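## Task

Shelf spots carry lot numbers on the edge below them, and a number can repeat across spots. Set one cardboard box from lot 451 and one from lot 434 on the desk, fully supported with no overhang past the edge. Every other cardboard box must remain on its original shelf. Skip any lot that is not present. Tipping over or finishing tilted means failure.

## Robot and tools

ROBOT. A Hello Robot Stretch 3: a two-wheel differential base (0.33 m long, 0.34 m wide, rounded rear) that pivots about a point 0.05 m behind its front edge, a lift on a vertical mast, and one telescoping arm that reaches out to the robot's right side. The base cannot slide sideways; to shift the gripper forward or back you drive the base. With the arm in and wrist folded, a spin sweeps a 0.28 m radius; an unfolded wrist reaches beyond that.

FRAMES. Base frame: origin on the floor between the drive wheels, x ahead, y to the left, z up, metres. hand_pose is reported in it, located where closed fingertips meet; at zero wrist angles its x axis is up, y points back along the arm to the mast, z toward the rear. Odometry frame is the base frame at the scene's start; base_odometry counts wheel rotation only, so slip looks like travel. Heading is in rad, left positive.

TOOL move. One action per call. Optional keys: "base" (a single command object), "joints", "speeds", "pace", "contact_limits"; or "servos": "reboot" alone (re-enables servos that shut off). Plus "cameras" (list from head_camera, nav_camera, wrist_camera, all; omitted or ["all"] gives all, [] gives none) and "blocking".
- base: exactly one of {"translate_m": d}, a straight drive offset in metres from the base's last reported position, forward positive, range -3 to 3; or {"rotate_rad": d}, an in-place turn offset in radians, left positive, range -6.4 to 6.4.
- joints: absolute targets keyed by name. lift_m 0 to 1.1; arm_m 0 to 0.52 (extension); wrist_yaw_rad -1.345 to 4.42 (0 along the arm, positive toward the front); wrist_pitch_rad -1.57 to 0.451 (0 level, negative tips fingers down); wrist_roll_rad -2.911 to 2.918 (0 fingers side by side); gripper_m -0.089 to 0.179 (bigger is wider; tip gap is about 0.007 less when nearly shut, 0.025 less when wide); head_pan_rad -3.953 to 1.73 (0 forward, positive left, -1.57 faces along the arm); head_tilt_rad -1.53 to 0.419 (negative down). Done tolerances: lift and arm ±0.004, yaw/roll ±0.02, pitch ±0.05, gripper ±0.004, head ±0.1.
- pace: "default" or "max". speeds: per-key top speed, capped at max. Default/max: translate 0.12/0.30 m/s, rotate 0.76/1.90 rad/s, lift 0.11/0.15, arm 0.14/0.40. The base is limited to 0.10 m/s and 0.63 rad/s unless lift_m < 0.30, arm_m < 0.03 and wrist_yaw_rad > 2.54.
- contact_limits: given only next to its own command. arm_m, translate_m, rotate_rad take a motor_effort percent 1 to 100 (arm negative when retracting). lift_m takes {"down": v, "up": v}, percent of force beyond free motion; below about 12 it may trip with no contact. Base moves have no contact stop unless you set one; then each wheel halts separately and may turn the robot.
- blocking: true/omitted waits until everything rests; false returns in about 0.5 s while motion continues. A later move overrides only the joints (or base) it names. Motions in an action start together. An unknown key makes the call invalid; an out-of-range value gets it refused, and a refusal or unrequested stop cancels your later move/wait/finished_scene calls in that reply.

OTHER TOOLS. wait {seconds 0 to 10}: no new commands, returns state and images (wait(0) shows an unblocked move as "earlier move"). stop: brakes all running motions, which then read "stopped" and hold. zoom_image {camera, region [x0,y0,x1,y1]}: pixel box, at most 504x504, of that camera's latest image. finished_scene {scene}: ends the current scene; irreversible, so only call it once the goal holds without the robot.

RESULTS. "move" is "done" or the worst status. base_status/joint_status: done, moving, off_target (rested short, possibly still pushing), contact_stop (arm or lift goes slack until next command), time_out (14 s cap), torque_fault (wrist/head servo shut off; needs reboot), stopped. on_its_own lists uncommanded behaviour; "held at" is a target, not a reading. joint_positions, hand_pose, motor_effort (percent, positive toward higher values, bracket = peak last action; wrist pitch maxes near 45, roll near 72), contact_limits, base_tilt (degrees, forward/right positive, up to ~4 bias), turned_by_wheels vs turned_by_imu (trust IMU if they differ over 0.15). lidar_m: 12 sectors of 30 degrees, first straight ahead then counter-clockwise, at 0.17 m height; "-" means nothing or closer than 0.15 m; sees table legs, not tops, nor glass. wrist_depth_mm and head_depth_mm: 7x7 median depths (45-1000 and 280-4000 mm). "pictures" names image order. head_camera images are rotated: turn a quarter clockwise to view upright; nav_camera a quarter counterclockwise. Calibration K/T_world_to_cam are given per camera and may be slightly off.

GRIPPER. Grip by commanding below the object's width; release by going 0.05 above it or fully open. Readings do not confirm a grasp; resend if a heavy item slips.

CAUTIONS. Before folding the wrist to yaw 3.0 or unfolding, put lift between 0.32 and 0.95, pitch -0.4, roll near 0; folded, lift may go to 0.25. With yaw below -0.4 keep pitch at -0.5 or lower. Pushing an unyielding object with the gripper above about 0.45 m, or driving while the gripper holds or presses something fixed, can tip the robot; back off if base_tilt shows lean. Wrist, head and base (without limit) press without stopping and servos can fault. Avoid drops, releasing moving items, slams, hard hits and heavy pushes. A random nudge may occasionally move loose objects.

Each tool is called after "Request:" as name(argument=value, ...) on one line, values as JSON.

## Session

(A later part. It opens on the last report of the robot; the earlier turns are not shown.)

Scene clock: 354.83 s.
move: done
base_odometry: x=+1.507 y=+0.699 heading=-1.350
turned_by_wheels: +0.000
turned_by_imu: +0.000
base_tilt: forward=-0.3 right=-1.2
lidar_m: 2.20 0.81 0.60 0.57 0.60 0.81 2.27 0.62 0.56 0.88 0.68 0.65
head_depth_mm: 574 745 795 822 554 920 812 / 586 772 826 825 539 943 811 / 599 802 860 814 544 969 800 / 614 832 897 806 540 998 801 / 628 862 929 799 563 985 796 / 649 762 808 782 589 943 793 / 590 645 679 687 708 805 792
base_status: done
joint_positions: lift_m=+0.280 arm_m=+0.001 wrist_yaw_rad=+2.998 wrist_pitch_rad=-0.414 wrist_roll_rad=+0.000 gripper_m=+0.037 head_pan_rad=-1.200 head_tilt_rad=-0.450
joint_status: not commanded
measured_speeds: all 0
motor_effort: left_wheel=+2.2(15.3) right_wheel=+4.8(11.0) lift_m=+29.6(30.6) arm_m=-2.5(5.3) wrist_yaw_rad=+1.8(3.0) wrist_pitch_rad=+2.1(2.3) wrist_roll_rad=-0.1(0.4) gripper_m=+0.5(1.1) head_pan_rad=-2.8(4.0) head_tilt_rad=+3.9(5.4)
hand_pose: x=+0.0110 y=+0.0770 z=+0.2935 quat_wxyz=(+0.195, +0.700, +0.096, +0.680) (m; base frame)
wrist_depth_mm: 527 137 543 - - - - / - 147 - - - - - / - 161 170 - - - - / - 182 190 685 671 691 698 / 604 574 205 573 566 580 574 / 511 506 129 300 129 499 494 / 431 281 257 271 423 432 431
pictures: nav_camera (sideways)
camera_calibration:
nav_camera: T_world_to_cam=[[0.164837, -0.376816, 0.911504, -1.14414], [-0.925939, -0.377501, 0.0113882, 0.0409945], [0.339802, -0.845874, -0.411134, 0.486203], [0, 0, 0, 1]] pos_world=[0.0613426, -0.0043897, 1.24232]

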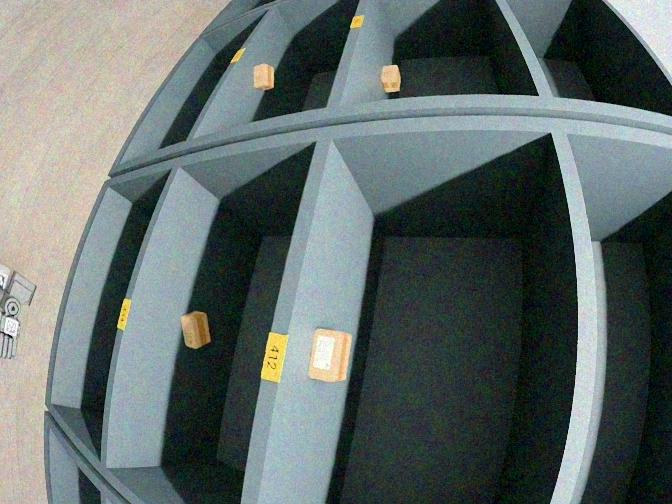

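Request:
zoom_image(camera="nav_camera", region=[90, 270, 160, 360])

Request:
move(joints={"head_pan_rad":-2.3,"head_tilt_rad":-0.6}, cameras=["head_camera","nav_camera"])

Request:
move(base={"translate_m":0.8}, joints={"head_pan_rad":-1.57,"head_tilt_rad":-0.6}, pace="max", cameras=["nav_camera"])

Scaled by 5.600 from the camera's 672x504 image, which has a finer 792x594 frame.

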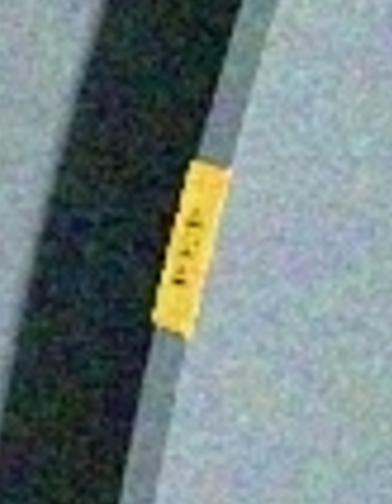

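Scene clock: 363.03 s.
move: done
base_odometry: x=+1.507 y=+0.699 heading=-1.350
turned_by_wheels: +0.000
turned_by_imu: +0.000
base_tilt: forward=-0.2 right=-1.2
lidar_m: 2.20 0.81 0.59 0.57 0.59 0.82 2.27 0.62 0.56 0.89 0.68 0.65
head_depth_mm: 1185 1264 1105 1416 1598 1502 1252 / 1223 1334 927 1495 1247 1443 1238 / 1109 1231 906 1403 1101 1395 1230 / 484 530 597 672 806 938 1160 / 456 504 562 610 732 836 1040 / 512 573 651 580 889 861 1077 / 590 671 748 570 997 856 735
base_status: not commanded
joint_positions: lift_m=+0.280 arm_m=+0.001 wrist_yaw_rad=+2.998 wrist_pitch_rad=-0.414 wrist_roll_rad=+0.000 gripper_m=+0.037 head_pan_rad=-2.330 head_tilt_rad=-0.598
joint_status: all done
measured_speeds: all 0
motor_effort: left_wheel=+2.2(2.4) right_wheel=+4.2(5.4) lift_m=+31.1(31.5) arm_m=-0.2(1.0) wrist_yaw_rad=+2.1(2.8) wrist_pitch_rad=+2.2(2.3) wrist_roll_rad=+0.2(0.3) gripper_m=+0.2(0.9) head_pan_rad=+1.9(4.3) head_tilt_rad=-5.3(8.5)
hand_pose: x=+0.0110 y=+0.0770 z=+0.2935 quat_wxyz=(+0.195, +0.700, +0.096, +0.680) (m; base frame)
wrist_depth_mm: 534 137 544 - - - - / - 147 - - - - - / - 162 170 - - - - / - 183 190 686 682 697 694 / 599 575 206 579 564 585 573 / 517 510 129 300 129 494 491 / 429 280 257 271 426 434 430
pictures: head_camera (sideways), nav_camera (sideways)
camera_calibration:
head_camera: T_world_to_cam=[[0.323397, 0.408041, -0.853766, 1.12428], [0.708458, -0.702527, -0.0674042, 0.0830202], [-0.627298, -0.583059, -0.516275, 0.631335], [0, 0, 0, 1]] pos_world=[-0.0263701, -0.0323238, 1.29141]
nav_camera: T_world_to_cam=[[-0.360154, -0.404313, 0.840726, -1.04869], [-0.737473, 0.675318, 0.00884477, 0.0431623], [-0.571334, -0.616828, -0.541388, 0.661237], [0, 0, 0, 1]] pos_world=[0.03193, -0.045276, 1.23926]

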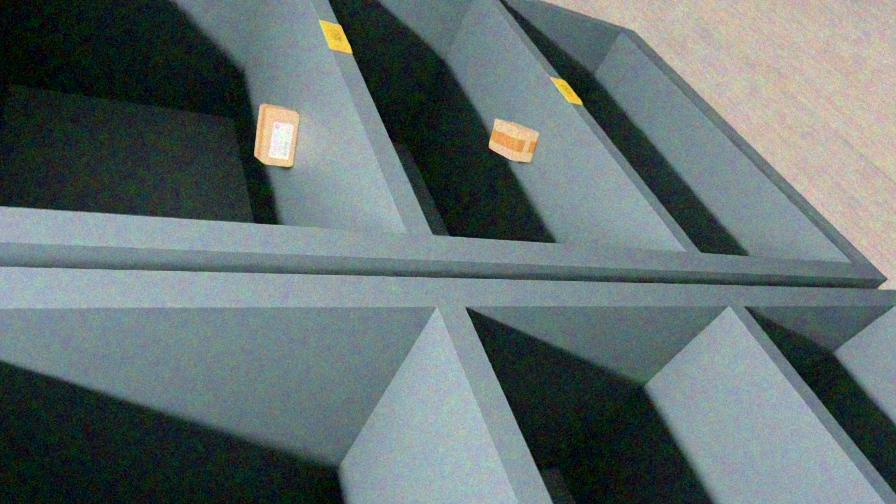

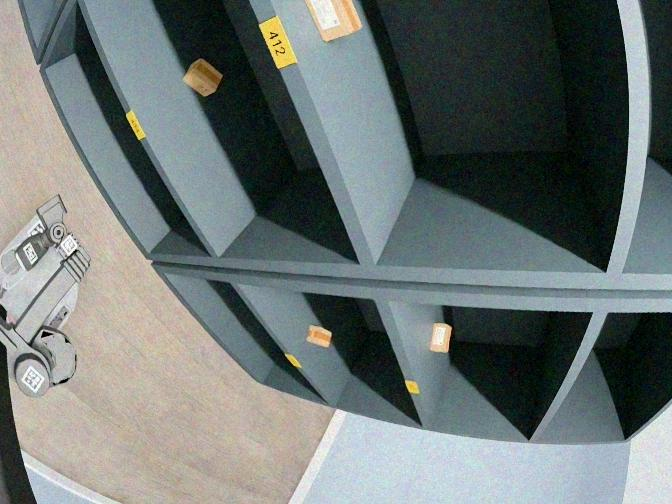

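Scene clock: 367.03 s.
move: done
base_odometry: x=+1.682 y=-0.082 heading=-1.350
turned_by_wheels: +0.000
turned_by_imu: +0.001
base_tilt: forward=-0.2 right=-1.2
lidar_m: 1.60 0.81 0.59 0.57 0.59 0.81 2.13 1.23 0.49 0.84 0.88 0.76
head_depth_mm: 637 619 606 560 550 629 739 / 720 778 814 597 763 811 769 / 719 789 836 590 1018 875 784 / 717 789 836 585 1013 871 781 / 720 788 839 579 1004 863 775 / 718 789 838 573 999 824 773 / 719 790 836 568 999 832 768
base_status: done
joint_positions: lift_m=+0.280 arm_m=+0.001 wrist_yaw_rad=+2.998 wrist_pitch_rad=-0.414 wrist_roll_rad=+0.000 gripper_m=+0.037 head_pan_rad=-1.570 head_tilt_rad=-0.600
joint_status: all done
measured_speeds: all 0
motor_effort: left_wheel=+3.3(11.6) right_wheel=+2.3(14.2) lift_m=+26.3(31.5) arm_m=+2.5(2.7) wrist_yaw_rad=+2.2(3.1) wrist_pitch_rad=+2.1(2.3) wrist_roll_rad=-0.3(0.3) gripper_m=+0.3(1.0) head_pan_rad=-3.1(4.5) head_tilt_rad=-5.3(6.0)
hand_pose: x=+0.0110 y=+0.0770 z=+0.2935 quat_wxyz=(+0.195, +0.700, +0.096, +0.680) (m; base frame)
wrist_depth_mm: 525 137 530 - - - - / - 148 - - - - - / - 162 170 - - - - / - 181 190 689 677 698 706 / 601 574 205 565 564 579 569 / 514 508 129 300 129 498 496 / 436 281 258 270 424 431 435
pictures: nav_camera (sideways)
camera_calibration:
nav_camera: T_world_to_cam=[[0.0176265, -0.542575, 0.839822, -1.0498], [-0.999784, -0.0188003, 0.00883768, 0.0448165], [0.0109938, -0.839797, -0.542789, 0.659566], [0, 0, 0, 1]] pos_world=[0.0560599, -0.0148506, 1.23925]

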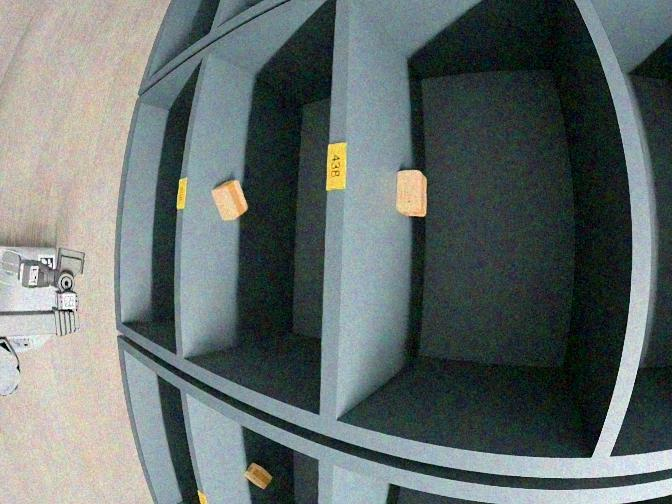

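Request:
zoom_image(camera="nav_camera", region=[160, 165, 210, 225])

Request:
move(joints={"head_pan_rad":-2.2,"head_tilt_rad":-0.6}, cameras=["head_camera"])

Request:
zoom_image(camera="head_camera", region=[392, 0, 896, 504])

Request:
move(joints={"head_pan_rad":-1.0,"head_tilt_rad":-0.6}, cameras=["head_camera","nav_camera"])

Scaled by 8.400 from the camera's 672x504 image, which has a finer 792x594 frame.

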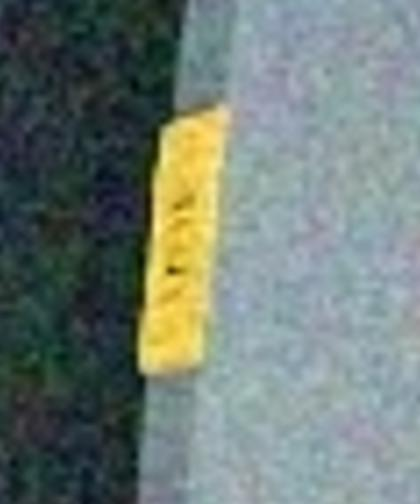

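Scene clock: 376.93 s.
move: done
base_odometry: x=+1.682 y=-0.082 heading=-1.350
turned_by_wheels: +0.000
turned_by_imu: +0.000
base_tilt: forward=-0.3 right=-1.2
lidar_m: 1.60 0.81 0.59 0.57 0.59 0.81 2.13 1.23 0.49 0.84 0.88 0.76
head_depth_mm: 1124 1208 921 1356 1246 1452 1248 / 1075 1210 833 1360 1104 1402 1234 / 980 1093 898 1275 1093 1289 1206 / 899 1003 828 648 1050 925 1164 / 410 451 495 553 633 734 881 / 382 425 476 527 659 794 773 / 445 515 609 569 912 855 733
base_status: not commanded
joint_positions: lift_m=+0.280 arm_m=+0.001 wrist_yaw_rad=+2.998 wrist_pitch_rad=-0.414 wrist_roll_rad=+0.000 gripper_m=+0.037 head_pan_rad=-2.219 head_tilt_rad=-0.600
joint_status: all done
measured_speeds: all 0
motor_effort: left_wheel=+3.3(4.0) right_wheel=+1.9(2.7) lift_m=+31.0(31.4) arm_m=+3.9(4.9) wrist_yaw_rad=+0.6(2.6) wrist_pitch_rad=+2.1(2.3) wrist_roll_rad=+0.1(0.4) gripper_m=+0.2(0.7) head_pan_rad=-0.2(5.4) head_tilt_rad=-4.8(8.3)
hand_pose: x=+0.0110 y=+0.0770 z=+0.2935 quat_wxyz=(+0.195, +0.700, +0.096, +0.680) (m; base frame)
wrist_depth_mm: 528 137 541 - - - - / - 148 - - - - - / - 161 169 - - - - / - 182 189 692 688 695 700 / 602 582 205 570 565 578 573 / 512 508 128 299 129 498 487 / 436 280 257 271 425 433 429
pictures: head_camera (sideways)
camera_calibration:
head_camera: T_world_to_cam=[[0.277148, 0.442577, -0.852827, 1.12336], [0.781884, -0.619755, -0.0675304, 0.0827705], [-0.558431, -0.648096, -0.517808, 0.632832], [0, 0, 0, 1]] pos_world=[-0.0226621, -0.035742, 1.29131]

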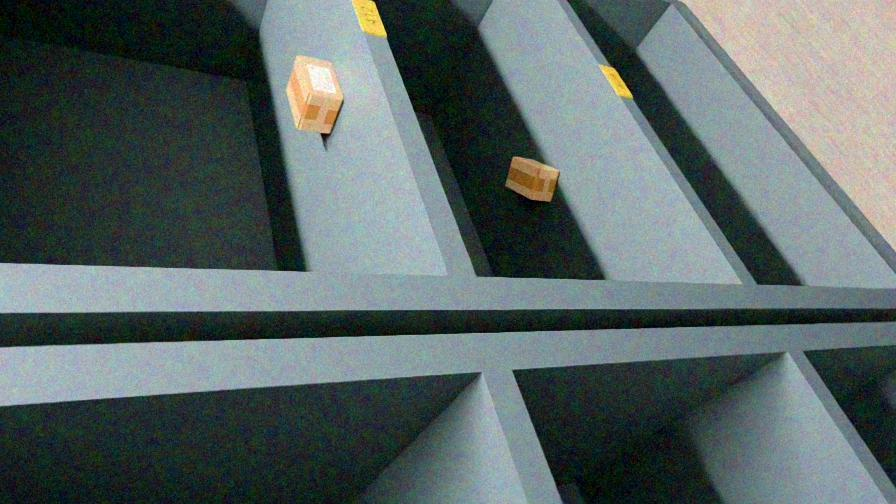

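Scaled by 1.000.

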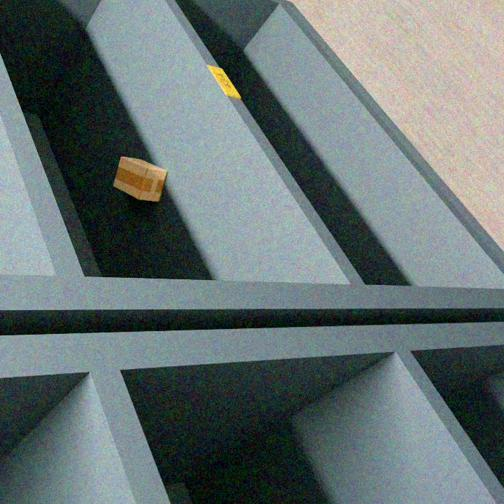

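Scene clock: 378.07 s.
move: done
base_odometry: x=+1.682 y=-0.082 heading=-1.350
turned_by_wheels: +0.000
turned_by_imu: +0.000
base_tilt: forward=-0.2 right=-1.2
lidar_m: 1.60 0.81 0.59 0.57 0.59 0.81 2.13 1.23 0.49 0.84 0.87 0.76
head_depth_mm: 730 785 829 602 503 885 736 / 772 835 866 596 1027 878 749 / 819 889 899 590 1060 844 784 / 863 941 881 612 1085 867 1126 / 781 854 866 673 1074 916 1150 / 692 750 789 876 988 1072 1172 / 624 669 716 797 918 1190 1210
base_status: not commanded
joint_positions: lift_m=+0.280 arm_m=+0.001 wrist_yaw_rad=+2.998 wrist_pitch_rad=-0.414 wrist_roll_rad=+0.000 gripper_m=+0.037 head_pan_rad=-0.976 head_tilt_rad=-0.600
joint_status: all done
measured_speeds: all 0
motor_effort: left_wheel=+3.8(4.0) right_wheel=+1.7(3.0) lift_m=+30.8(31.7) arm_m=+5.2(5.5) wrist_yaw_rad=+2.1(3.1) wrist_pitch_rad=+2.2(2.3) wrist_roll_rad=-0.1(0.2) gripper_m=+0.4(0.8) head_pan_rad=-0.6(5.4) head_tilt_rad=-4.9(7.8)
hand_pose: x=+0.0110 y=+0.0770 z=+0.2935 quat_wxyz=(+0.195, +0.700, +0.096, +0.680) (m; base frame)
wrist_depth_mm: 524 137 539 - - - - / - 147 - - - - - / - 161 170 - - - - / - 181 189 672 685 696 703 / 602 580 205 570 567 583 579 / 511 513 129 299 129 498 494 / 437 280 258 271 425 433 431
pictures: head_camera (sideways), nav_camera (sideways)
camera_calibration:
head_camera: T_world_to_cam=[[-0.329901, 0.404774, -0.852833, 1.12706], [0.838307, 0.541003, -0.0675091, 0.082319], [0.43406, -0.737207, -0.517802, 0.626802], [0, 0, 0, 1]] pos_world=[0.0307399, -0.0386564, 1.29131]
nav_camera: T_world_to_cam=[[0.318302, -0.43985, 0.839772, -1.05156], [-0.818022, -0.575119, 0.00882613, 0.0436608], [0.479086, -0.689761, -0.542868, 0.656816], [0, 0, 0, 1]] pos_world=[0.0557581, 0.0156268, 1.23925]

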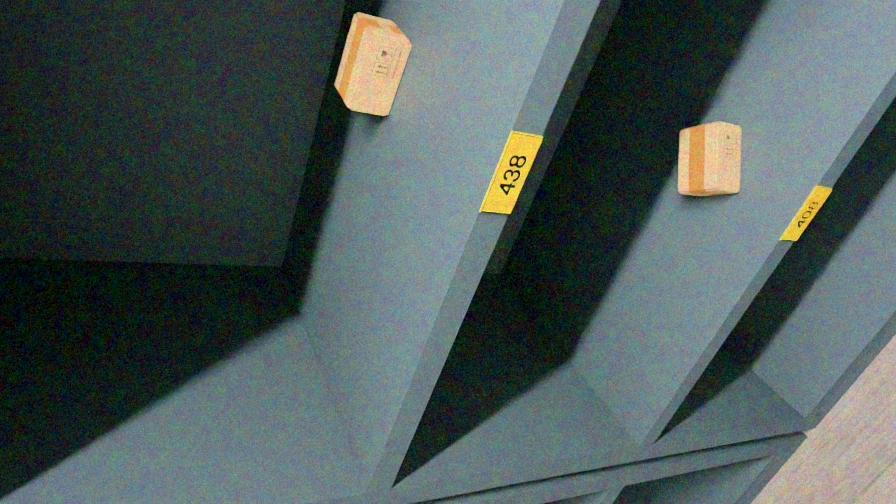

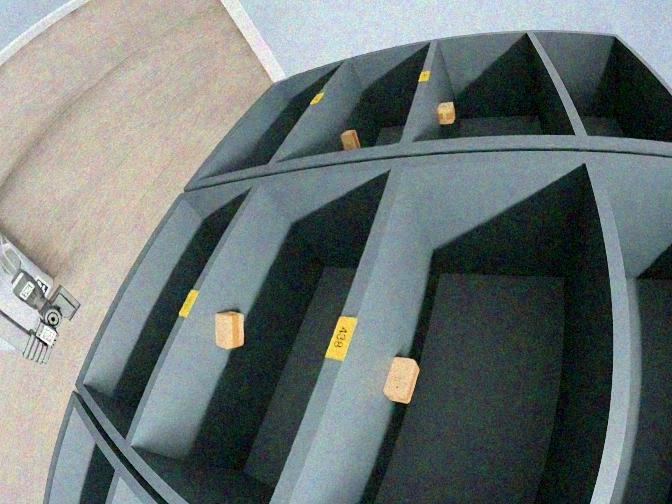

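Request:
move(base={"translate_m":0.75}, pace="max", cameras=["head_camera"])

Request:
move(joints={"head_pan_rad":-2.5,"head_tilt_rad":-0.45}, cameras=["head_camera","nav_camera"])

Scene clock: 388.07 s.
move: done
base_odometry: x=+1.847 y=-0.814 heading=-1.349
turned_by_wheels: +0.000
turned_by_imu: +0.000
base_tilt: forward=-0.3 right=-1.2
lidar_m: 0.86 0.80 0.59 0.57 0.59 0.81 1.95 1.06 0.46 0.44 0.93 0.89
head_depth_mm: 727 783 828 603 502 887 735 / 767 832 858 598 1028 880 749 / 813 883 894 591 1058 874 786 / 861 942 886 615 1015 869 1128 / 921 1015 873 674 1084 889 1158 / 932 1015 859 1166 1070 1266 1169 / 842 906 844 1043 1068 1265 1210
base_status: done
joint_positions: lift_m=+0.280 arm_m=+0.001 wrist_yaw_rad=+2.998 wrist_pitch_rad=-0.414 wrist_roll_rad=+0.000 gripper_m=+0.037 head_pan_rad=-1.000 head_tilt_rad=-0.600
joint_status: not commanded
measured_speeds: all 0
motor_effort: left_wheel=+3.3(15.4) right_wheel=+0.3(11.3) lift_m=+27.6(31.0) arm_m=+9.3(9.7) wrist_yaw_rad=+1.5(3.6) wrist_pitch_rad=+2.2(2.3) wrist_roll_rad=+0.0(0.3) gripper_m=+0.2(1.2) head_pan_rad=-3.4(3.8) head_tilt_rad=-4.5(5.4)
hand_pose: x=+0.0110 y=+0.0770 z=+0.2935 quat_wxyz=(+0.195, +0.700, +0.096, +0.680) (m; base frame)
wrist_depth_mm: 528 137 538 - - - - / - 148 - - - - - / - 161 170 - - - - / - 181 189 676 677 694 693 / 606 576 206 571 567 584 579 / 511 507 129 299 129 492 494 / 433 280 257 271 423 438 429
pictures: head_camera (sideways)
camera_calibration:
head_camera: T_world_to_cam=[[-0.319959, 0.412744, -0.8528, 1.12695], [0.85123, 0.520435, -0.0674862, 0.0822808], [0.415973, -0.747522, -0.517858, 0.626989], [0, 0, 0, 1]] pos_world=[0.0297284, -0.0392765, 1.29131]

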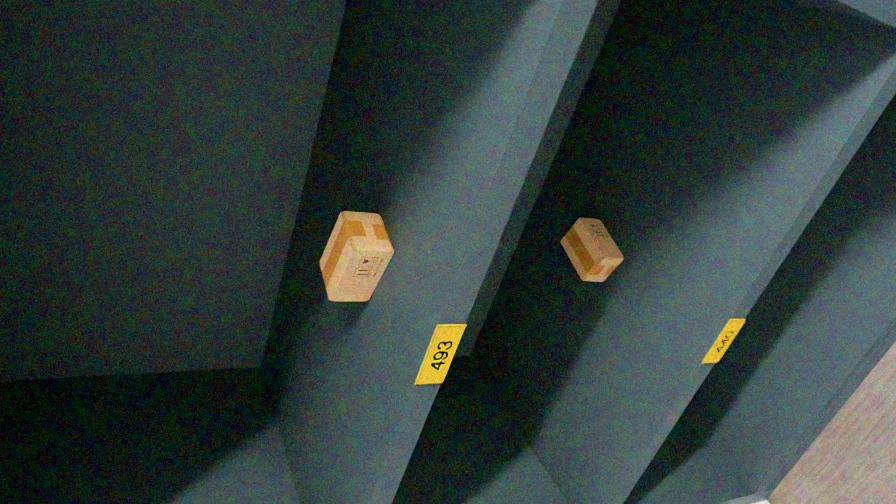

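Scene clock: 390.27 s.
move: done
base_odometry: x=+1.847 y=-0.814 heading=-1.349
turned_by_wheels: +0.000
turned_by_imu: +0.000
base_tilt: forward=-0.1 right=-1.2
lidar_m: 0.86 0.80 0.59 0.57 0.59 0.81 1.94 1.06 0.45 0.44 0.92 0.89
head_depth_mm: 1605 1703 1764 1903 2095 1705 1376 / 867 946 1075 1762 1871 1657 1360 / 878 977 1039 1101 1217 1354 1358 / 724 1051 1118 940 1272 1077 1277 / 628 1130 1210 799 1315 993 1207 / 647 1053 1110 788 1192 960 818 / 668 946 1004 777 582 982 791
base_status: not commanded
joint_positions: lift_m=+0.280 arm_m=+0.001 wrist_yaw_rad=+2.998 wrist_pitch_rad=-0.414 wrist_roll_rad=+0.000 gripper_m=+0.037 head_pan_rad=-2.508 head_tilt_rad=-0.450
joint_status: all done
measured_speeds: translate_m=+0.000 rotate_rad=+0.000 lift_m=+0.000 arm_m=+0.000 wrist_yaw_rad=+0.000 wrist_pitch_rad=+0.000 wrist_roll_rad=+0.000 head_pan_rad=+0.024 head_tilt_rad=+0.000
motor_effort: left_wheel=+3.3(3.8) right_wheel=+0.2(1.0) lift_m=+30.7(31.5) arm_m=+10.7(11.0) wrist_yaw_rad=+1.8(2.9) wrist_pitch_rad=+2.1(2.3) wrist_roll_rad=+0.1(0.3) gripper_m=+0.1(0.8) head_pan_rad=+3.3(5.8) head_tilt_rad=+4.6(7.6)
hand_pose: x=+0.0110 y=+0.0770 z=+0.2935 quat_wxyz=(+0.195, +0.700, +0.096, +0.680) (m; base frame)
wrist_depth_mm: 524 137 537 - - - - / - 148 - - - - - / - 161 170 - - - - / - 182 189 691 676 718 693 / 602 582 206 566 561 581 573 / 516 505 128 300 129 496 495 / 435 281 258 269 424 435 429
pictures: head_camera (sideways), nav_camera (sideways)
camera_calibration:
head_camera: T_world_to_cam=[[0.284605, 0.266323, -0.920908, 1.21215], [0.564738, -0.822829, -0.0634283, 0.0787393], [-0.774643, -0.50202, -0.384584, 0.460783], [0, 0, 0, 1]] pos_world=[-0.0325082, -0.0267125, 1.29848]
nav_camera: T_world_to_cam=[[-0.321424, -0.257086, 0.911369, -1.14098], [-0.604726, 0.796353, 0.0113651, 0.0390794], [-0.728693, -0.547475, -0.411434, 0.493177], [0, 0, 0, 1]] pos_world=[0.0162684, -0.054449, 1.24232]

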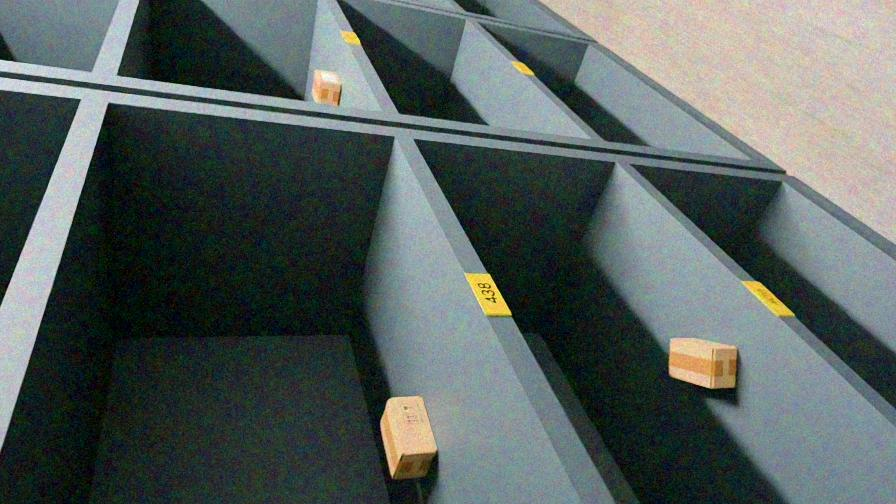

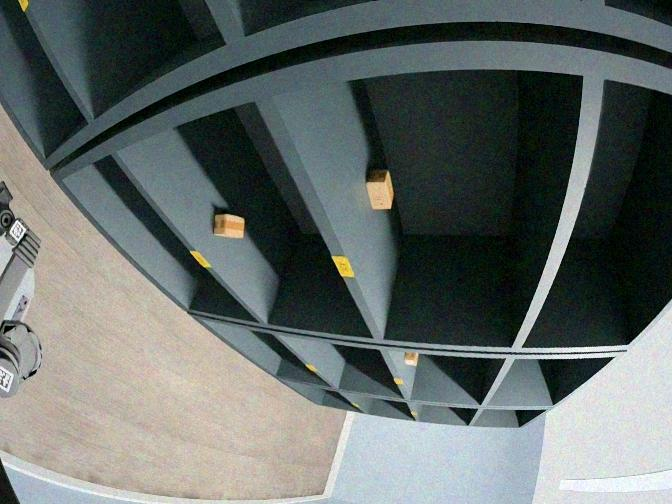

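Request:
zoom_image(camera="head_camera", region=[490, 40, 560, 90])

Request:
move(joints={"head_pan_rad":-1.2,"head_tilt_rad":-0.7}, cameras=["head_camera"])

Request:
zoom_image(camera="head_camera", region=[540, 200, 840, 450])

Request:
move(base={"translate_m":-1.5}, joints={"head_pan_rad":-1.1,"head_tilt_rad":-0.7}, pace="max", cameras=["head_camera"])

Scaled by 7.200 from the camera's 896x504 image, which has a finer 1280x720 frame.

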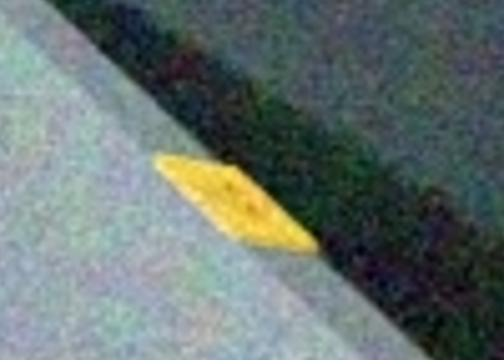

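Scene clock: 401.07 s.
move: done
base_odometry: x=+1.847 y=-0.814 heading=-1.349
turned_by_wheels: +0.000
turned_by_imu: +0.000
base_tilt: forward=-0.2 right=-1.3
lidar_m: 0.86 0.80 0.59 0.57 0.59 0.81 1.95 1.06 0.46 0.44 0.93 0.89
head_depth_mm: 704 772 711 513 557 629 758 / 730 806 702 526 998 801 836 / 758 843 695 546 992 816 1107 / 789 872 687 567 982 848 1101 / 822 909 646 1117 976 872 1121 / 868 940 659 1147 971 1222 1135 / 907 967 661 1175 965 1277 1154
base_status: not commanded
joint_positions: lift_m=+0.280 arm_m=+0.001 wrist_yaw_rad=+2.998 wrist_pitch_rad=-0.414 wrist_roll_rad=+0.000 gripper_m=+0.037 head_pan_rad=-1.166 head_tilt_rad=-0.699
joint_status: all done
measured_speeds: all 0
motor_effort: left_wheel=+3.6(3.7) right_wheel=-0.1(0.7) lift_m=+30.7(31.3) arm_m=+13.3(13.3) wrist_yaw_rad=+1.6(2.7) wrist_pitch_rad=+2.2(2.3) wrist_roll_rad=-0.1(0.3) gripper_m=+0.4(0.7) head_pan_rad=-3.3(5.5) head_tilt_rad=-5.9(9.0)
hand_pose: x=+0.0110 y=+0.0770 z=+0.2935 quat_wxyz=(+0.195, +0.700, +0.096, +0.680) (m; base frame)
wrist_depth_mm: 532 137 536 - - - - / - 148 - - - - - / - 161 169 - - - - / - 182 189 688 677 705 697 / 600 578 206 570 562 583 572 / 508 509 129 301 129 496 495 / 439 280 259 271 424 433 432
pictures: head_camera (sideways)
camera_calibration:
head_camera: T_world_to_cam=[[-0.279654, 0.535221, -0.797077, 1.0541], [0.922802, 0.378994, -0.0692776, 0.0841024], [0.265008, -0.754918, -0.599891, 0.734674], [0, 0, 0, 1]] pos_world=[0.0224773, -0.0414304, 1.28675]

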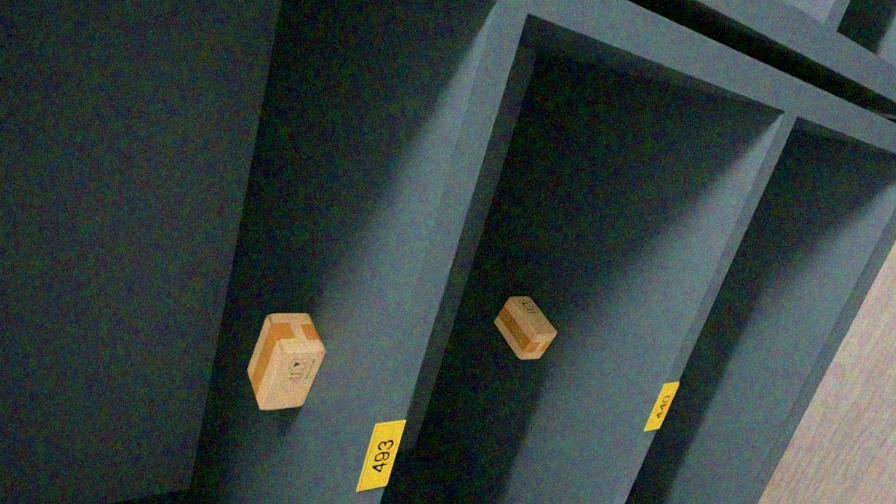

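Scaled by 1.680 from the camera's 896x504 image, which has a finer 1280x720 frame.

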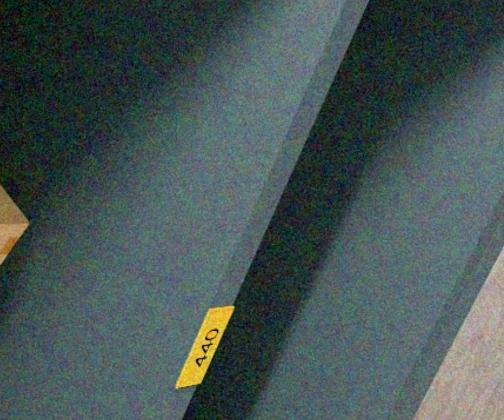

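Scene clock: 407.47 s.
move: done
base_odometry: x=+1.518 y=+0.650 heading=-1.349
turned_by_wheels: +0.000
turned_by_imu: -0.001
base_tilt: forward=-0.4 right=-1.4
lidar_m: 2.20 0.81 0.59 0.57 0.59 0.81 2.28 0.61 0.59 0.89 0.61 0.62
head_depth_mm: 707 771 711 511 975 823 745 / 737 813 702 526 995 818 1064 / 771 855 694 545 989 813 1106 / 764 856 684 566 981 849 1101 / 641 710 675 872 951 1159 1126 / 550 601 633 737 852 1027 1149 / 484 531 601 707 930 1263 1156
base_status: done
joint_positions: lift_m=+0.280 arm_m=+0.001 wrist_yaw_rad=+2.998 wrist_pitch_rad=-0.414 wrist_roll_rad=+0.000 gripper_m=+0.037 head_pan_rad=-1.100 head_tilt_rad=-0.700
joint_status: all done
measured_speeds: all 0
motor_effort: left_wheel=-3.8(14.0) right_wheel=-4.4(16.2) lift_m=+25.3(31.0) arm_m=+12.3(14.0) wrist_yaw_rad=+0.6(3.3) wrist_pitch_rad=+2.2(2.3) wrist_roll_rad=+0.2(0.4) gripper_m=+0.4(1.1) head_pan_rad=-2.7(4.5) head_tilt_rad=-5.2(7.4)
hand_pose: x=+0.0110 y=+0.0770 z=+0.2935 quat_wxyz=(+0.195, +0.700, +0.096, +0.680) (m; base frame)
wrist_depth_mm: 525 137 540 - - - - / - 147 - - - - - / - 162 171 - - - - / - 182 190 688 679 691 698 / 599 583 205 567 569 583 576 / 516 509 129 300 129 496 489 / 437 281 258 269 421 435 430
pictures: head_camera (sideways)
camera_calibration:
head_camera: T_world_to_cam=[[-0.314567, 0.516151, -0.79664, 1.05368], [0.895802, 0.43902, -0.0692768, 0.0843467], [0.313984, -0.735424, -0.600471, 0.735086], [0, 0, 0, 1]] pos_world=[0.0250899, -0.0402891, 1.28665]

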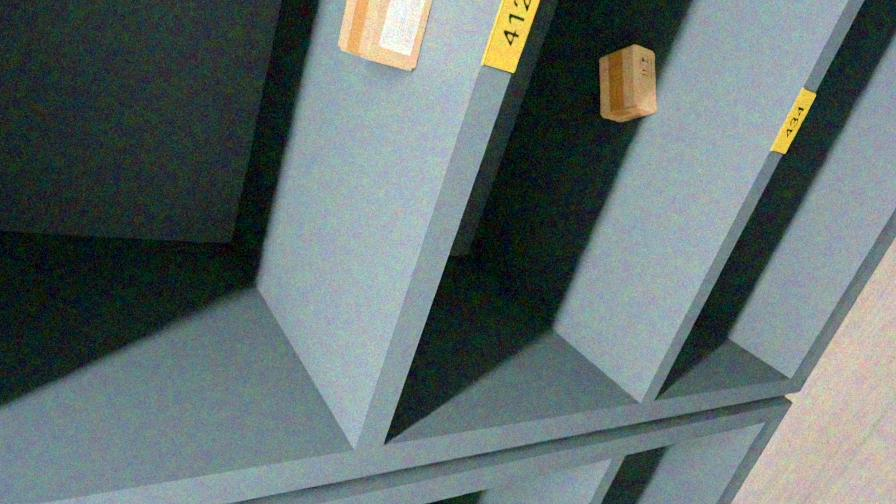

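Request:
move(joints={"lift_m":0.56,"head_pan_rad":-1.6,"head_tilt_rad":-0.7}, pace="max", cameras=[])

Request:
move(joints={"wrist_yaw_rad":0}, cameras=[])

Request:
move(joints={"gripper_m":0.179,"wrist_pitch_rad":-0.25}, cameras=["head_camera","wrist_camera"])

Scene clock: 428.93 s.
move: done
base_odometry: x=+1.518 y=+0.650 heading=-1.349
turned_by_wheels: +0.000
turned_by_imu: +0.000
base_tilt: forward=-0.4 right=-1.3
lidar_m: 2.20 0.81 0.59 0.57 0.60 0.82 2.28 0.62 0.60 0.88 0.61 0.61
head_depth_mm: 726 813 713 533 959 848 1035 / 724 809 703 527 994 840 1113 / 723 808 693 546 987 837 1108 / 721 805 685 520 981 827 1103 / 720 803 565 535 919 807 1096 / 716 802 667 531 972 822 1090 / 717 799 660 525 961 799 1083
base_status: not commanded
joint_positions: lift_m=+0.560 arm_m=+0.001 wrist_yaw_rad=+2.998 wrist_pitch_rad=-0.415 wrist_roll_rad=+0.000 gripper_m=+0.037 head_pan_rad=-1.602 head_tilt_rad=-0.700
joint_status: all done
measured_speeds: all 0
motor_effort: left_wheel=-3.2(3.7) right_wheel=-3.8(4.8) lift_m=+27.9(34.1) arm_m=+9.9(11.3) wrist_yaw_rad=+2.1(2.9) wrist_pitch_rad=+2.2(2.3) wrist_roll_rad=+0.0(0.3) gripper_m=+0.3(0.9) head_pan_rad=+3.2(5.8) head_tilt_rad=-4.8(7.9)
hand_pose: x=+0.0110 y=+0.0769 z=+0.5734 quat_wxyz=(+0.195, +0.700, +0.096, +0.680) (m; base frame)
wrist_depth_mm: 531 137 539 - - - - / - 147 - - - - - / - 161 170 - - - - / - 178 188 - - - - / - 198 203 150 152 907 898 / 838 823 129 793 129 824 825 / 744 730 262 723 713 733 713
pictures: none
No camera images: "cameras" was empty.

Scene clock: 431.43 s.
move: done
base_odometry: x=+1.518 y=+0.650 heading=-1.349
turned_by_wheels: +0.000
turned_by_imu: +0.000
base_tilt: forward=-0.2 right=-1.2
lidar_m: 2.20 0.81 0.59 0.57 0.59 0.82 2.28 0.62 0.59 0.89 0.61 0.62
head_depth_mm: 726 811 709 532 965 846 1037 / 724 811 701 529 996 840 1113 / 722 807 694 544 988 836 1106 / 724 807 684 521 977 830 671 / 719 804 566 536 926 808 1075 / 717 802 670 530 970 822 1093 / 717 801 661 524 959 798 1087
base_status: not commanded
joint_positions: lift_m=+0.560 arm_m=+0.001 wrist_yaw_rad=+0.003 wrist_pitch_rad=-0.415 wrist_roll_rad=+0.000 gripper_m=+0.037 head_pan_rad=-1.600 head_tilt_rad=-0.700
joint_status: all done
measured_speeds: all 0
motor_effort: left_wheel=-2.8(3.6) right_wheel=-4.4(4.6) lift_m=+22.8(28.1) arm_m=+7.8(10.2) wrist_yaw_rad=-3.4(6.2) wrist_pitch_rad=+2.4(2.4) wrist_roll_rad=+0.1(0.3) gripper_m=-0.2(1.0) head_pan_rad=+3.5(4.1) head_tilt_rad=-4.8(5.9)
hand_pose: x=-0.0208 y=-0.3703 z=+0.5734 quat_wxyz=(+0.692, +0.147, -0.691, -0.145) (m; base frame)
wrist_depth_mm: 506 - - - - - 551 / 490 466 433 400 474 468 459 / 365 363 356 350 351 346 343 / 285 284 281 278 278 275 272 / 264 257 251 246 241 245 243 / 519 - 126 - 126 - - / 516 - 108 - - - -
pictures: none
No camera images: "cameras" was empty.

Scene clock: 433.40 s.
move: done
base_odometry: x=+1.518 y=+0.650 heading=-1.349
turned_by_wheels: +0.000
turned_by_imu: +0.000
base_tilt: forward=-0.4 right=-1.1
lidar_m: 2.19 0.81 0.59 0.57 0.59 0.82 2.28 0.62 0.60 0.88 0.61 0.62
head_depth_mm: 728 812 713 534 962 849 1036 / 726 812 702 528 994 839 1113 / 724 805 695 544 988 833 1085 / 719 806 683 519 984 830 1100 / 719 802 564 536 926 805 1074 / 718 799 667 531 968 822 1090 / 715 799 659 525 965 802 1086
base_status: not commanded
joint_positions: lift_m=+0.560 arm_m=+0.001 wrist_yaw_rad=+0.003 wrist_pitch_rad=-0.272 wrist_roll_rad=+0.000 gripper_m=+0.179 head_pan_rad=-1.600 head_tilt_rad=-0.700
joint_status: all done
measured_speeds: all 0
motor_effort: left_wheel=-3.1(3.5) right_wheel=-3.7(4.7) lift_m=+27.1(27.2) arm_m=+6.5(8.5) wrist_yaw_rad=-3.4(5.0) wrist_pitch_rad=+3.7(4.0) wrist_roll_rad=+0.1(0.4) gripper_m=+0.5(83.7) head_pan_rad=+3.5(4.1) head_tilt_rad=-4.5(5.5)
hand_pose: x=-0.0207 y=-0.3859 z=+0.6067 quat_wxyz=(+0.701, +0.097, -0.700, -0.095) (m; base frame)
wrist_depth_mm: 506 - - - - - 548 / 507 - - - - - 583 / 490 509 473 425 503 500 490 / 394 392 388 386 384 383 380 / 306 290 302 301 298 298 295 / - 250 256 250 247 243 242 / - - - - - - 105
pictures: head_camera (sideways), wrist_camera
camera_calibration:
head_camera: T_world_to_cam=[[-0.0286829, 0.603799, -0.796621, 1.05191], [0.996616, -0.044141, -0.0693405, 0.0837397], [-0.0770313, -0.795914, -0.600489, 0.737511], [0, 0, 0, 1]] pos_world=[0.00352683, -0.0444486, 1.28665]
wrist_camera: T_world_to_cam=[[-0.998864, -0.043352, -0.0197628, -0.0187596], [-0.00220456, 0.456412, -0.889766, 0.748409], [0.0475931, -0.888712, -0.455989, 0.10088], [0, 0, 0, 1]] pos_world=[-0.0218896, -0.252742, 0.711539]

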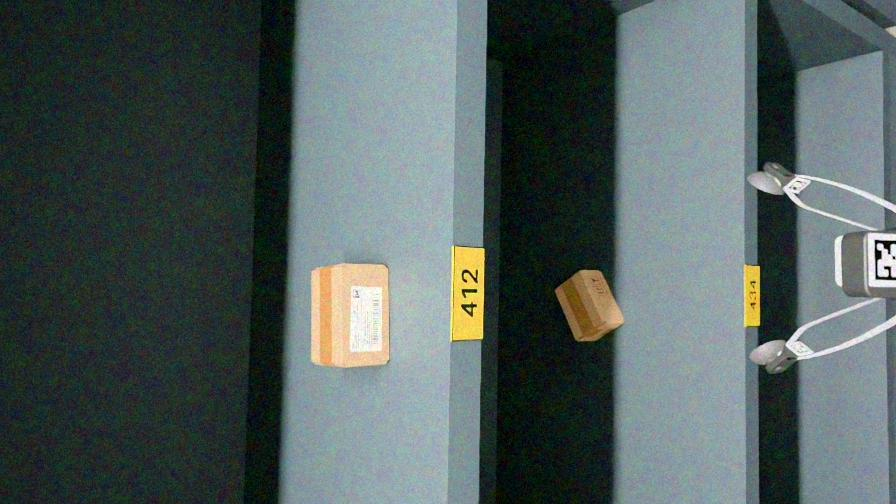

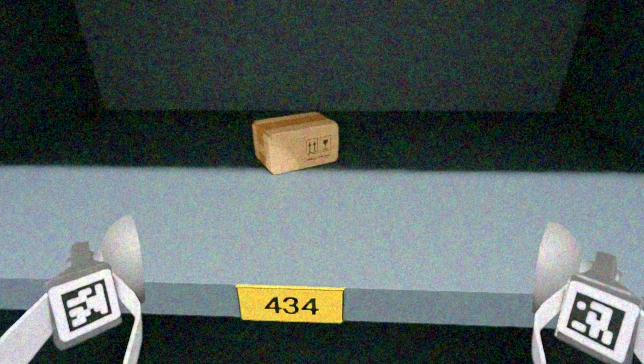

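Request:
move(base={"translate_m":0.048}, joints={"lift_m":0.545,"wrist_pitch_rad":-0.22,"arm_m":0.1}, cameras=["wrist_camera"])

Scene clock: 483.40 s.
move: done
base_odometry: x=+1.528 y=+0.603 heading=-1.350
turned_by_wheels: +0.000
turned_by_imu: +0.000
base_tilt: forward=-0.4 right=-1.2
lidar_m: 2.20 0.81 0.59 0.57 0.60 0.81 2.28 0.63 0.64 0.89 0.58 0.62
head_depth_mm: 727 815 711 532 1004 844 1069 / 725 808 699 528 993 841 1118 / 723 806 691 524 991 833 482 / 723 802 572 518 956 810 491 / 718 803 674 534 977 826 1078 / 716 800 668 530 967 819 1094 / 715 798 659 524 963 798 1085
base_status: done
joint_positions: lift_m=+0.545 arm_m=+0.100 wrist_yaw_rad=+0.003 wrist_pitch_rad=-0.242 wrist_roll_rad=+0.000 gripper_m=+0.179 head_pan_rad=-1.600 head_tilt_rad=-0.700
joint_status: all done
measured_speeds: all 0
motor_effort: left_wheel=+3.1(9.1) right_wheel=+5.6(10.4) lift_m=+25.1(31.3) arm_m=+13.3(15.0) wrist_yaw_rad=-4.0(4.4) wrist_pitch_rad=+3.5(6.4) wrist_roll_rad=-0.1(0.3) gripper_m=+0.4(1.2) head_pan_rad=+3.4(3.9) head_tilt_rad=-4.9(5.5)
hand_pose: x=-0.0208 y=-0.4880 z=+0.5990 quat_wxyz=(+0.702, +0.086, -0.701, -0.085) (m; base frame)
wrist_depth_mm: 479 - - - - - - / 475 - - - - - - / 478 519 519 355 506 502 498 / 388 388 385 306 360 378 377 / 309 281 293 293 290 291 303 / - 144 235 235 235 234 233 / 187 192 192 198 196 191 105
pictures: wrist_camera
camera_calibration:
wrist_camera: T_world_to_cam=[[-0.998874, -0.0436241, -0.0186269, -0.0242767], [-0.00190192, 0.429206, -0.903205, 0.783028], [0.0473963, -0.902153, -0.428806, -0.0162602], [0, 0, 0, 1]] pos_world=[-0.0219895, -0.351808, 0.699809]

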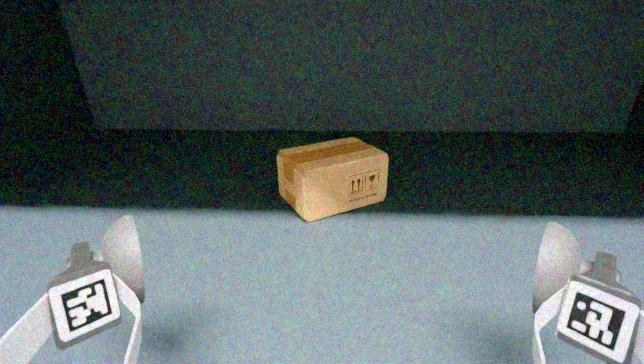

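Request:
move(joints={"arm_m":0.285,"lift_m":0.524}, contact_limits={"arm_m":35}, cameras=["wrist_camera"])

Request:
move(joints={"gripper_m":0.025}, cameras=["wrist_camera"])

Request:
move(joints={"lift_m":0.575}, cameras=["wrist_camera"])

Scene clock: 493.97 s.
move: done
base_odometry: x=+1.528 y=+0.603 heading=-1.350
turned_by_wheels: +0.000
turned_by_imu: +0.000
base_tilt: forward=-0.2 right=-1.3
lidar_m: 2.19 0.81 0.59 0.57 0.59 0.81 2.27 0.63 0.64 0.88 0.58 0.62
head_depth_mm: 728 812 711 532 1006 843 1073 / 726 811 702 527 995 843 1115 / 722 809 693 524 991 639 527 / 721 806 571 518 941 646 1102 / 718 805 672 535 972 822 1096 / 718 801 668 530 972 822 1095 / 716 796 660 526 964 796 1085
base_status: not commanded
joint_positions: lift_m=+0.524 arm_m=+0.285 wrist_yaw_rad=+0.003 wrist_pitch_rad=-0.241 wrist_roll_rad=+0.000 gripper_m=+0.179 head_pan_rad=-1.600 head_tilt_rad=-0.700
joint_status: all done
measured_speeds: all 0
motor_effort: left_wheel=+3.0(3.2) right_wheel=+5.6(6.2) lift_m=+25.1(29.3) arm_m=+13.2(14.9) wrist_yaw_rad=-2.3(4.7) wrist_pitch_rad=+3.5(3.6) wrist_roll_rad=-0.3(0.3) gripper_m=+0.6(1.2) head_pan_rad=+3.4(3.5) head_tilt_rad=-4.5(5.2)
contact_limits: arm_m 35 (drawing in: default 31, maximum 55; extending or still: default 40, maximum 69)
hand_pose: x=-0.0208 y=-0.6730 z=+0.5781 quat_wxyz=(+0.702, +0.086, -0.701, -0.084) (m; base frame)
wrist_depth_mm: - - - - - - - / - - - - - - - / - - - - - - - / 339 336 336 334 332 309 325 / 257 244 255 165 241 251 262 / - 144 139 138 144 203 202 / 162 173 162 129 157 165 107
pictures: wrist_camera
camera_calibration:
wrist_camera: T_world_to_cam=[[-0.998874, -0.0436355, -0.0186038, -0.0327559], [-0.00190226, 0.42872, -0.903436, 0.843315], [0.0473977, -0.902383, -0.42832, -0.192526], [0, 0, 0, 1]] pos_world=[-0.0219895, -0.536708, 0.678809]

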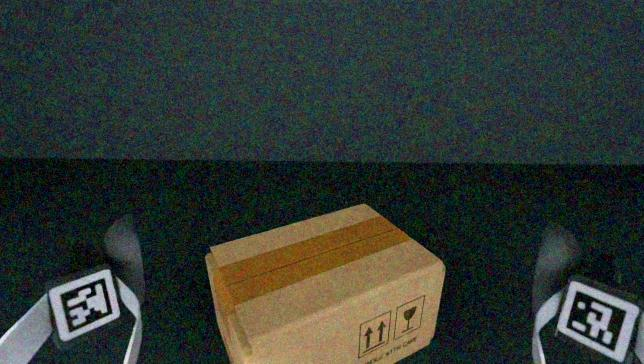

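Scene clock: 496.03 s.
move: done
base_odometry: x=+1.528 y=+0.603 heading=-1.350
turned_by_wheels: +0.000
turned_by_imu: +0.000
base_tilt: forward=-0.4 right=-1.2
lidar_m: 2.20 0.81 0.59 0.57 0.60 0.81 2.27 0.62 0.64 0.89 0.58 0.62
head_depth_mm: 724 812 710 533 1006 845 1072 / 723 809 701 528 997 838 1109 / 722 810 692 525 987 639 527 / 723 803 571 517 956 647 1106 / 717 803 673 535 973 824 1094 / 717 797 668 530 969 820 1095 / 714 797 661 525 961 799 1090
base_status: not commanded
joint_positions: lift_m=+0.524 arm_m=+0.285 wrist_yaw_rad=+0.002 wrist_pitch_rad=-0.241 wrist_roll_rad=+0.000 gripper_m=+0.026 head_pan_rad=-1.600 head_tilt_rad=-0.700
joint_status: all done
measured_speeds: all 0
motor_effort: left_wheel=+3.4(3.4) right_wheel=+5.8(6.5) lift_m=+27.4(28.4) arm_m=+11.3(13.2) wrist_yaw_rad=-2.0(4.3) wrist_pitch_rad=+3.3(3.5) wrist_roll_rad=-0.1(0.4) gripper_m=-23.8(97.3) head_pan_rad=+2.7(3.5) head_tilt_rad=-4.5(5.0)
contact_limits: arm_m 35 (drawing in: default 31, maximum 55; extending or still: default 40, maximum 69)
hand_pose: x=-0.0211 y=-0.6731 z=+0.5781 quat_wxyz=(+0.702, +0.086, -0.702, -0.085) (m; base frame)
wrist_depth_mm: - - - - - - - / - - - - - - - / - - - - - - - / 337 337 333 332 328 311 327 / 256 256 158 165 164 251 250 / 207 206 131 138 136 202 203 / 179 163 129 124 147 124 170
pictures: wrist_camera
camera_calibration:
wrist_camera: T_world_to_cam=[[-0.998927, -0.0424298, -0.0185884, -0.032219], [-0.00139363, 0.428623, -0.903482, 0.843306], [0.046302, -0.902487, -0.428222, -0.192668], [0, 0, 0, 1]] pos_world=[-0.0220883, -0.536708, 0.678809]

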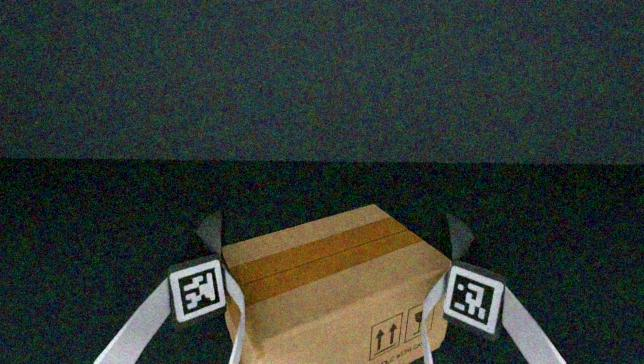

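Scene clock: 497.33 s.
move: done
base_odometry: x=+1.528 y=+0.603 heading=-1.350
turned_by_wheels: +0.000
turned_by_imu: +0.000
base_tilt: forward=-0.2 right=-1.2
lidar_m: 2.20 0.81 0.59 0.57 0.60 0.82 2.27 0.63 0.64 0.88 0.58 0.62
head_depth_mm: 725 811 710 534 997 846 1067 / 726 808 699 527 994 836 1065 / 722 806 690 525 988 568 1052 / 719 802 570 518 739 642 1097 / 719 801 672 534 946 826 1097 / 716 800 668 530 968 825 1090 / 715 798 659 524 963 795 1090
base_status: not commanded
joint_positions: lift_m=+0.575 arm_m=+0.285 wrist_yaw_rad=+0.002 wrist_pitch_rad=-0.244 wrist_roll_rad=+0.000 gripper_m=+0.029 head_pan_rad=-1.600 head_tilt_rad=-0.700
joint_status: all done
measured_speeds: all 0
motor_effort: left_wheel=+2.6(3.3) right_wheel=+5.6(6.4) lift_m=+31.5(34.5) arm_m=+9.6(11.2) wrist_yaw_rad=-1.7(2.8) wrist_pitch_rad=+3.9(4.1) wrist_roll_rad=+0.0(0.3) gripper_m=-10.3(24.1) head_pan_rad=+2.8(3.2) head_tilt_rad=-3.8(4.7)
contact_limits: arm_m 35 (drawing in: default 31, maximum 55; extending or still: default 40, maximum 69)
hand_pose: x=-0.0211 y=-0.6728 z=+0.6285 quat_wxyz=(+0.702, +0.087, -0.701, -0.086) (m; base frame)
wrist_depth_mm: - - - - - - - / - - - - - - - / - - - - - - - / - - - - - - - / 347 345 158 165 165 338 336 / 278 278 132 138 136 273 273 / 241 218 119 123 149 124 230
pictures: wrist_camera
camera_calibration:
wrist_camera: T_world_to_cam=[[-0.998927, -0.0423778, -0.0187045, -0.0311683], [-0.00138884, 0.43101, -0.902346, 0.889612], [0.0463013, -0.901352, -0.430606, -0.168701], [0, 0, 0, 1]] pos_world=[-0.0220883, -0.536811, 0.729511]

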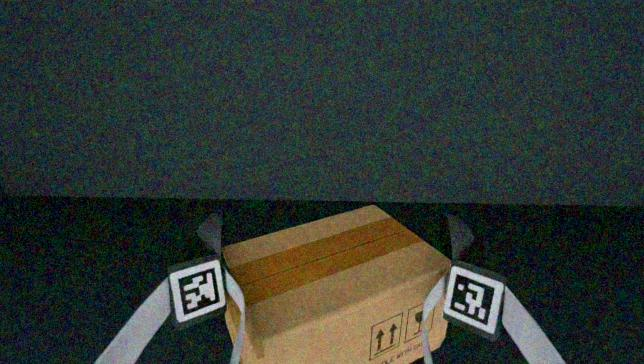

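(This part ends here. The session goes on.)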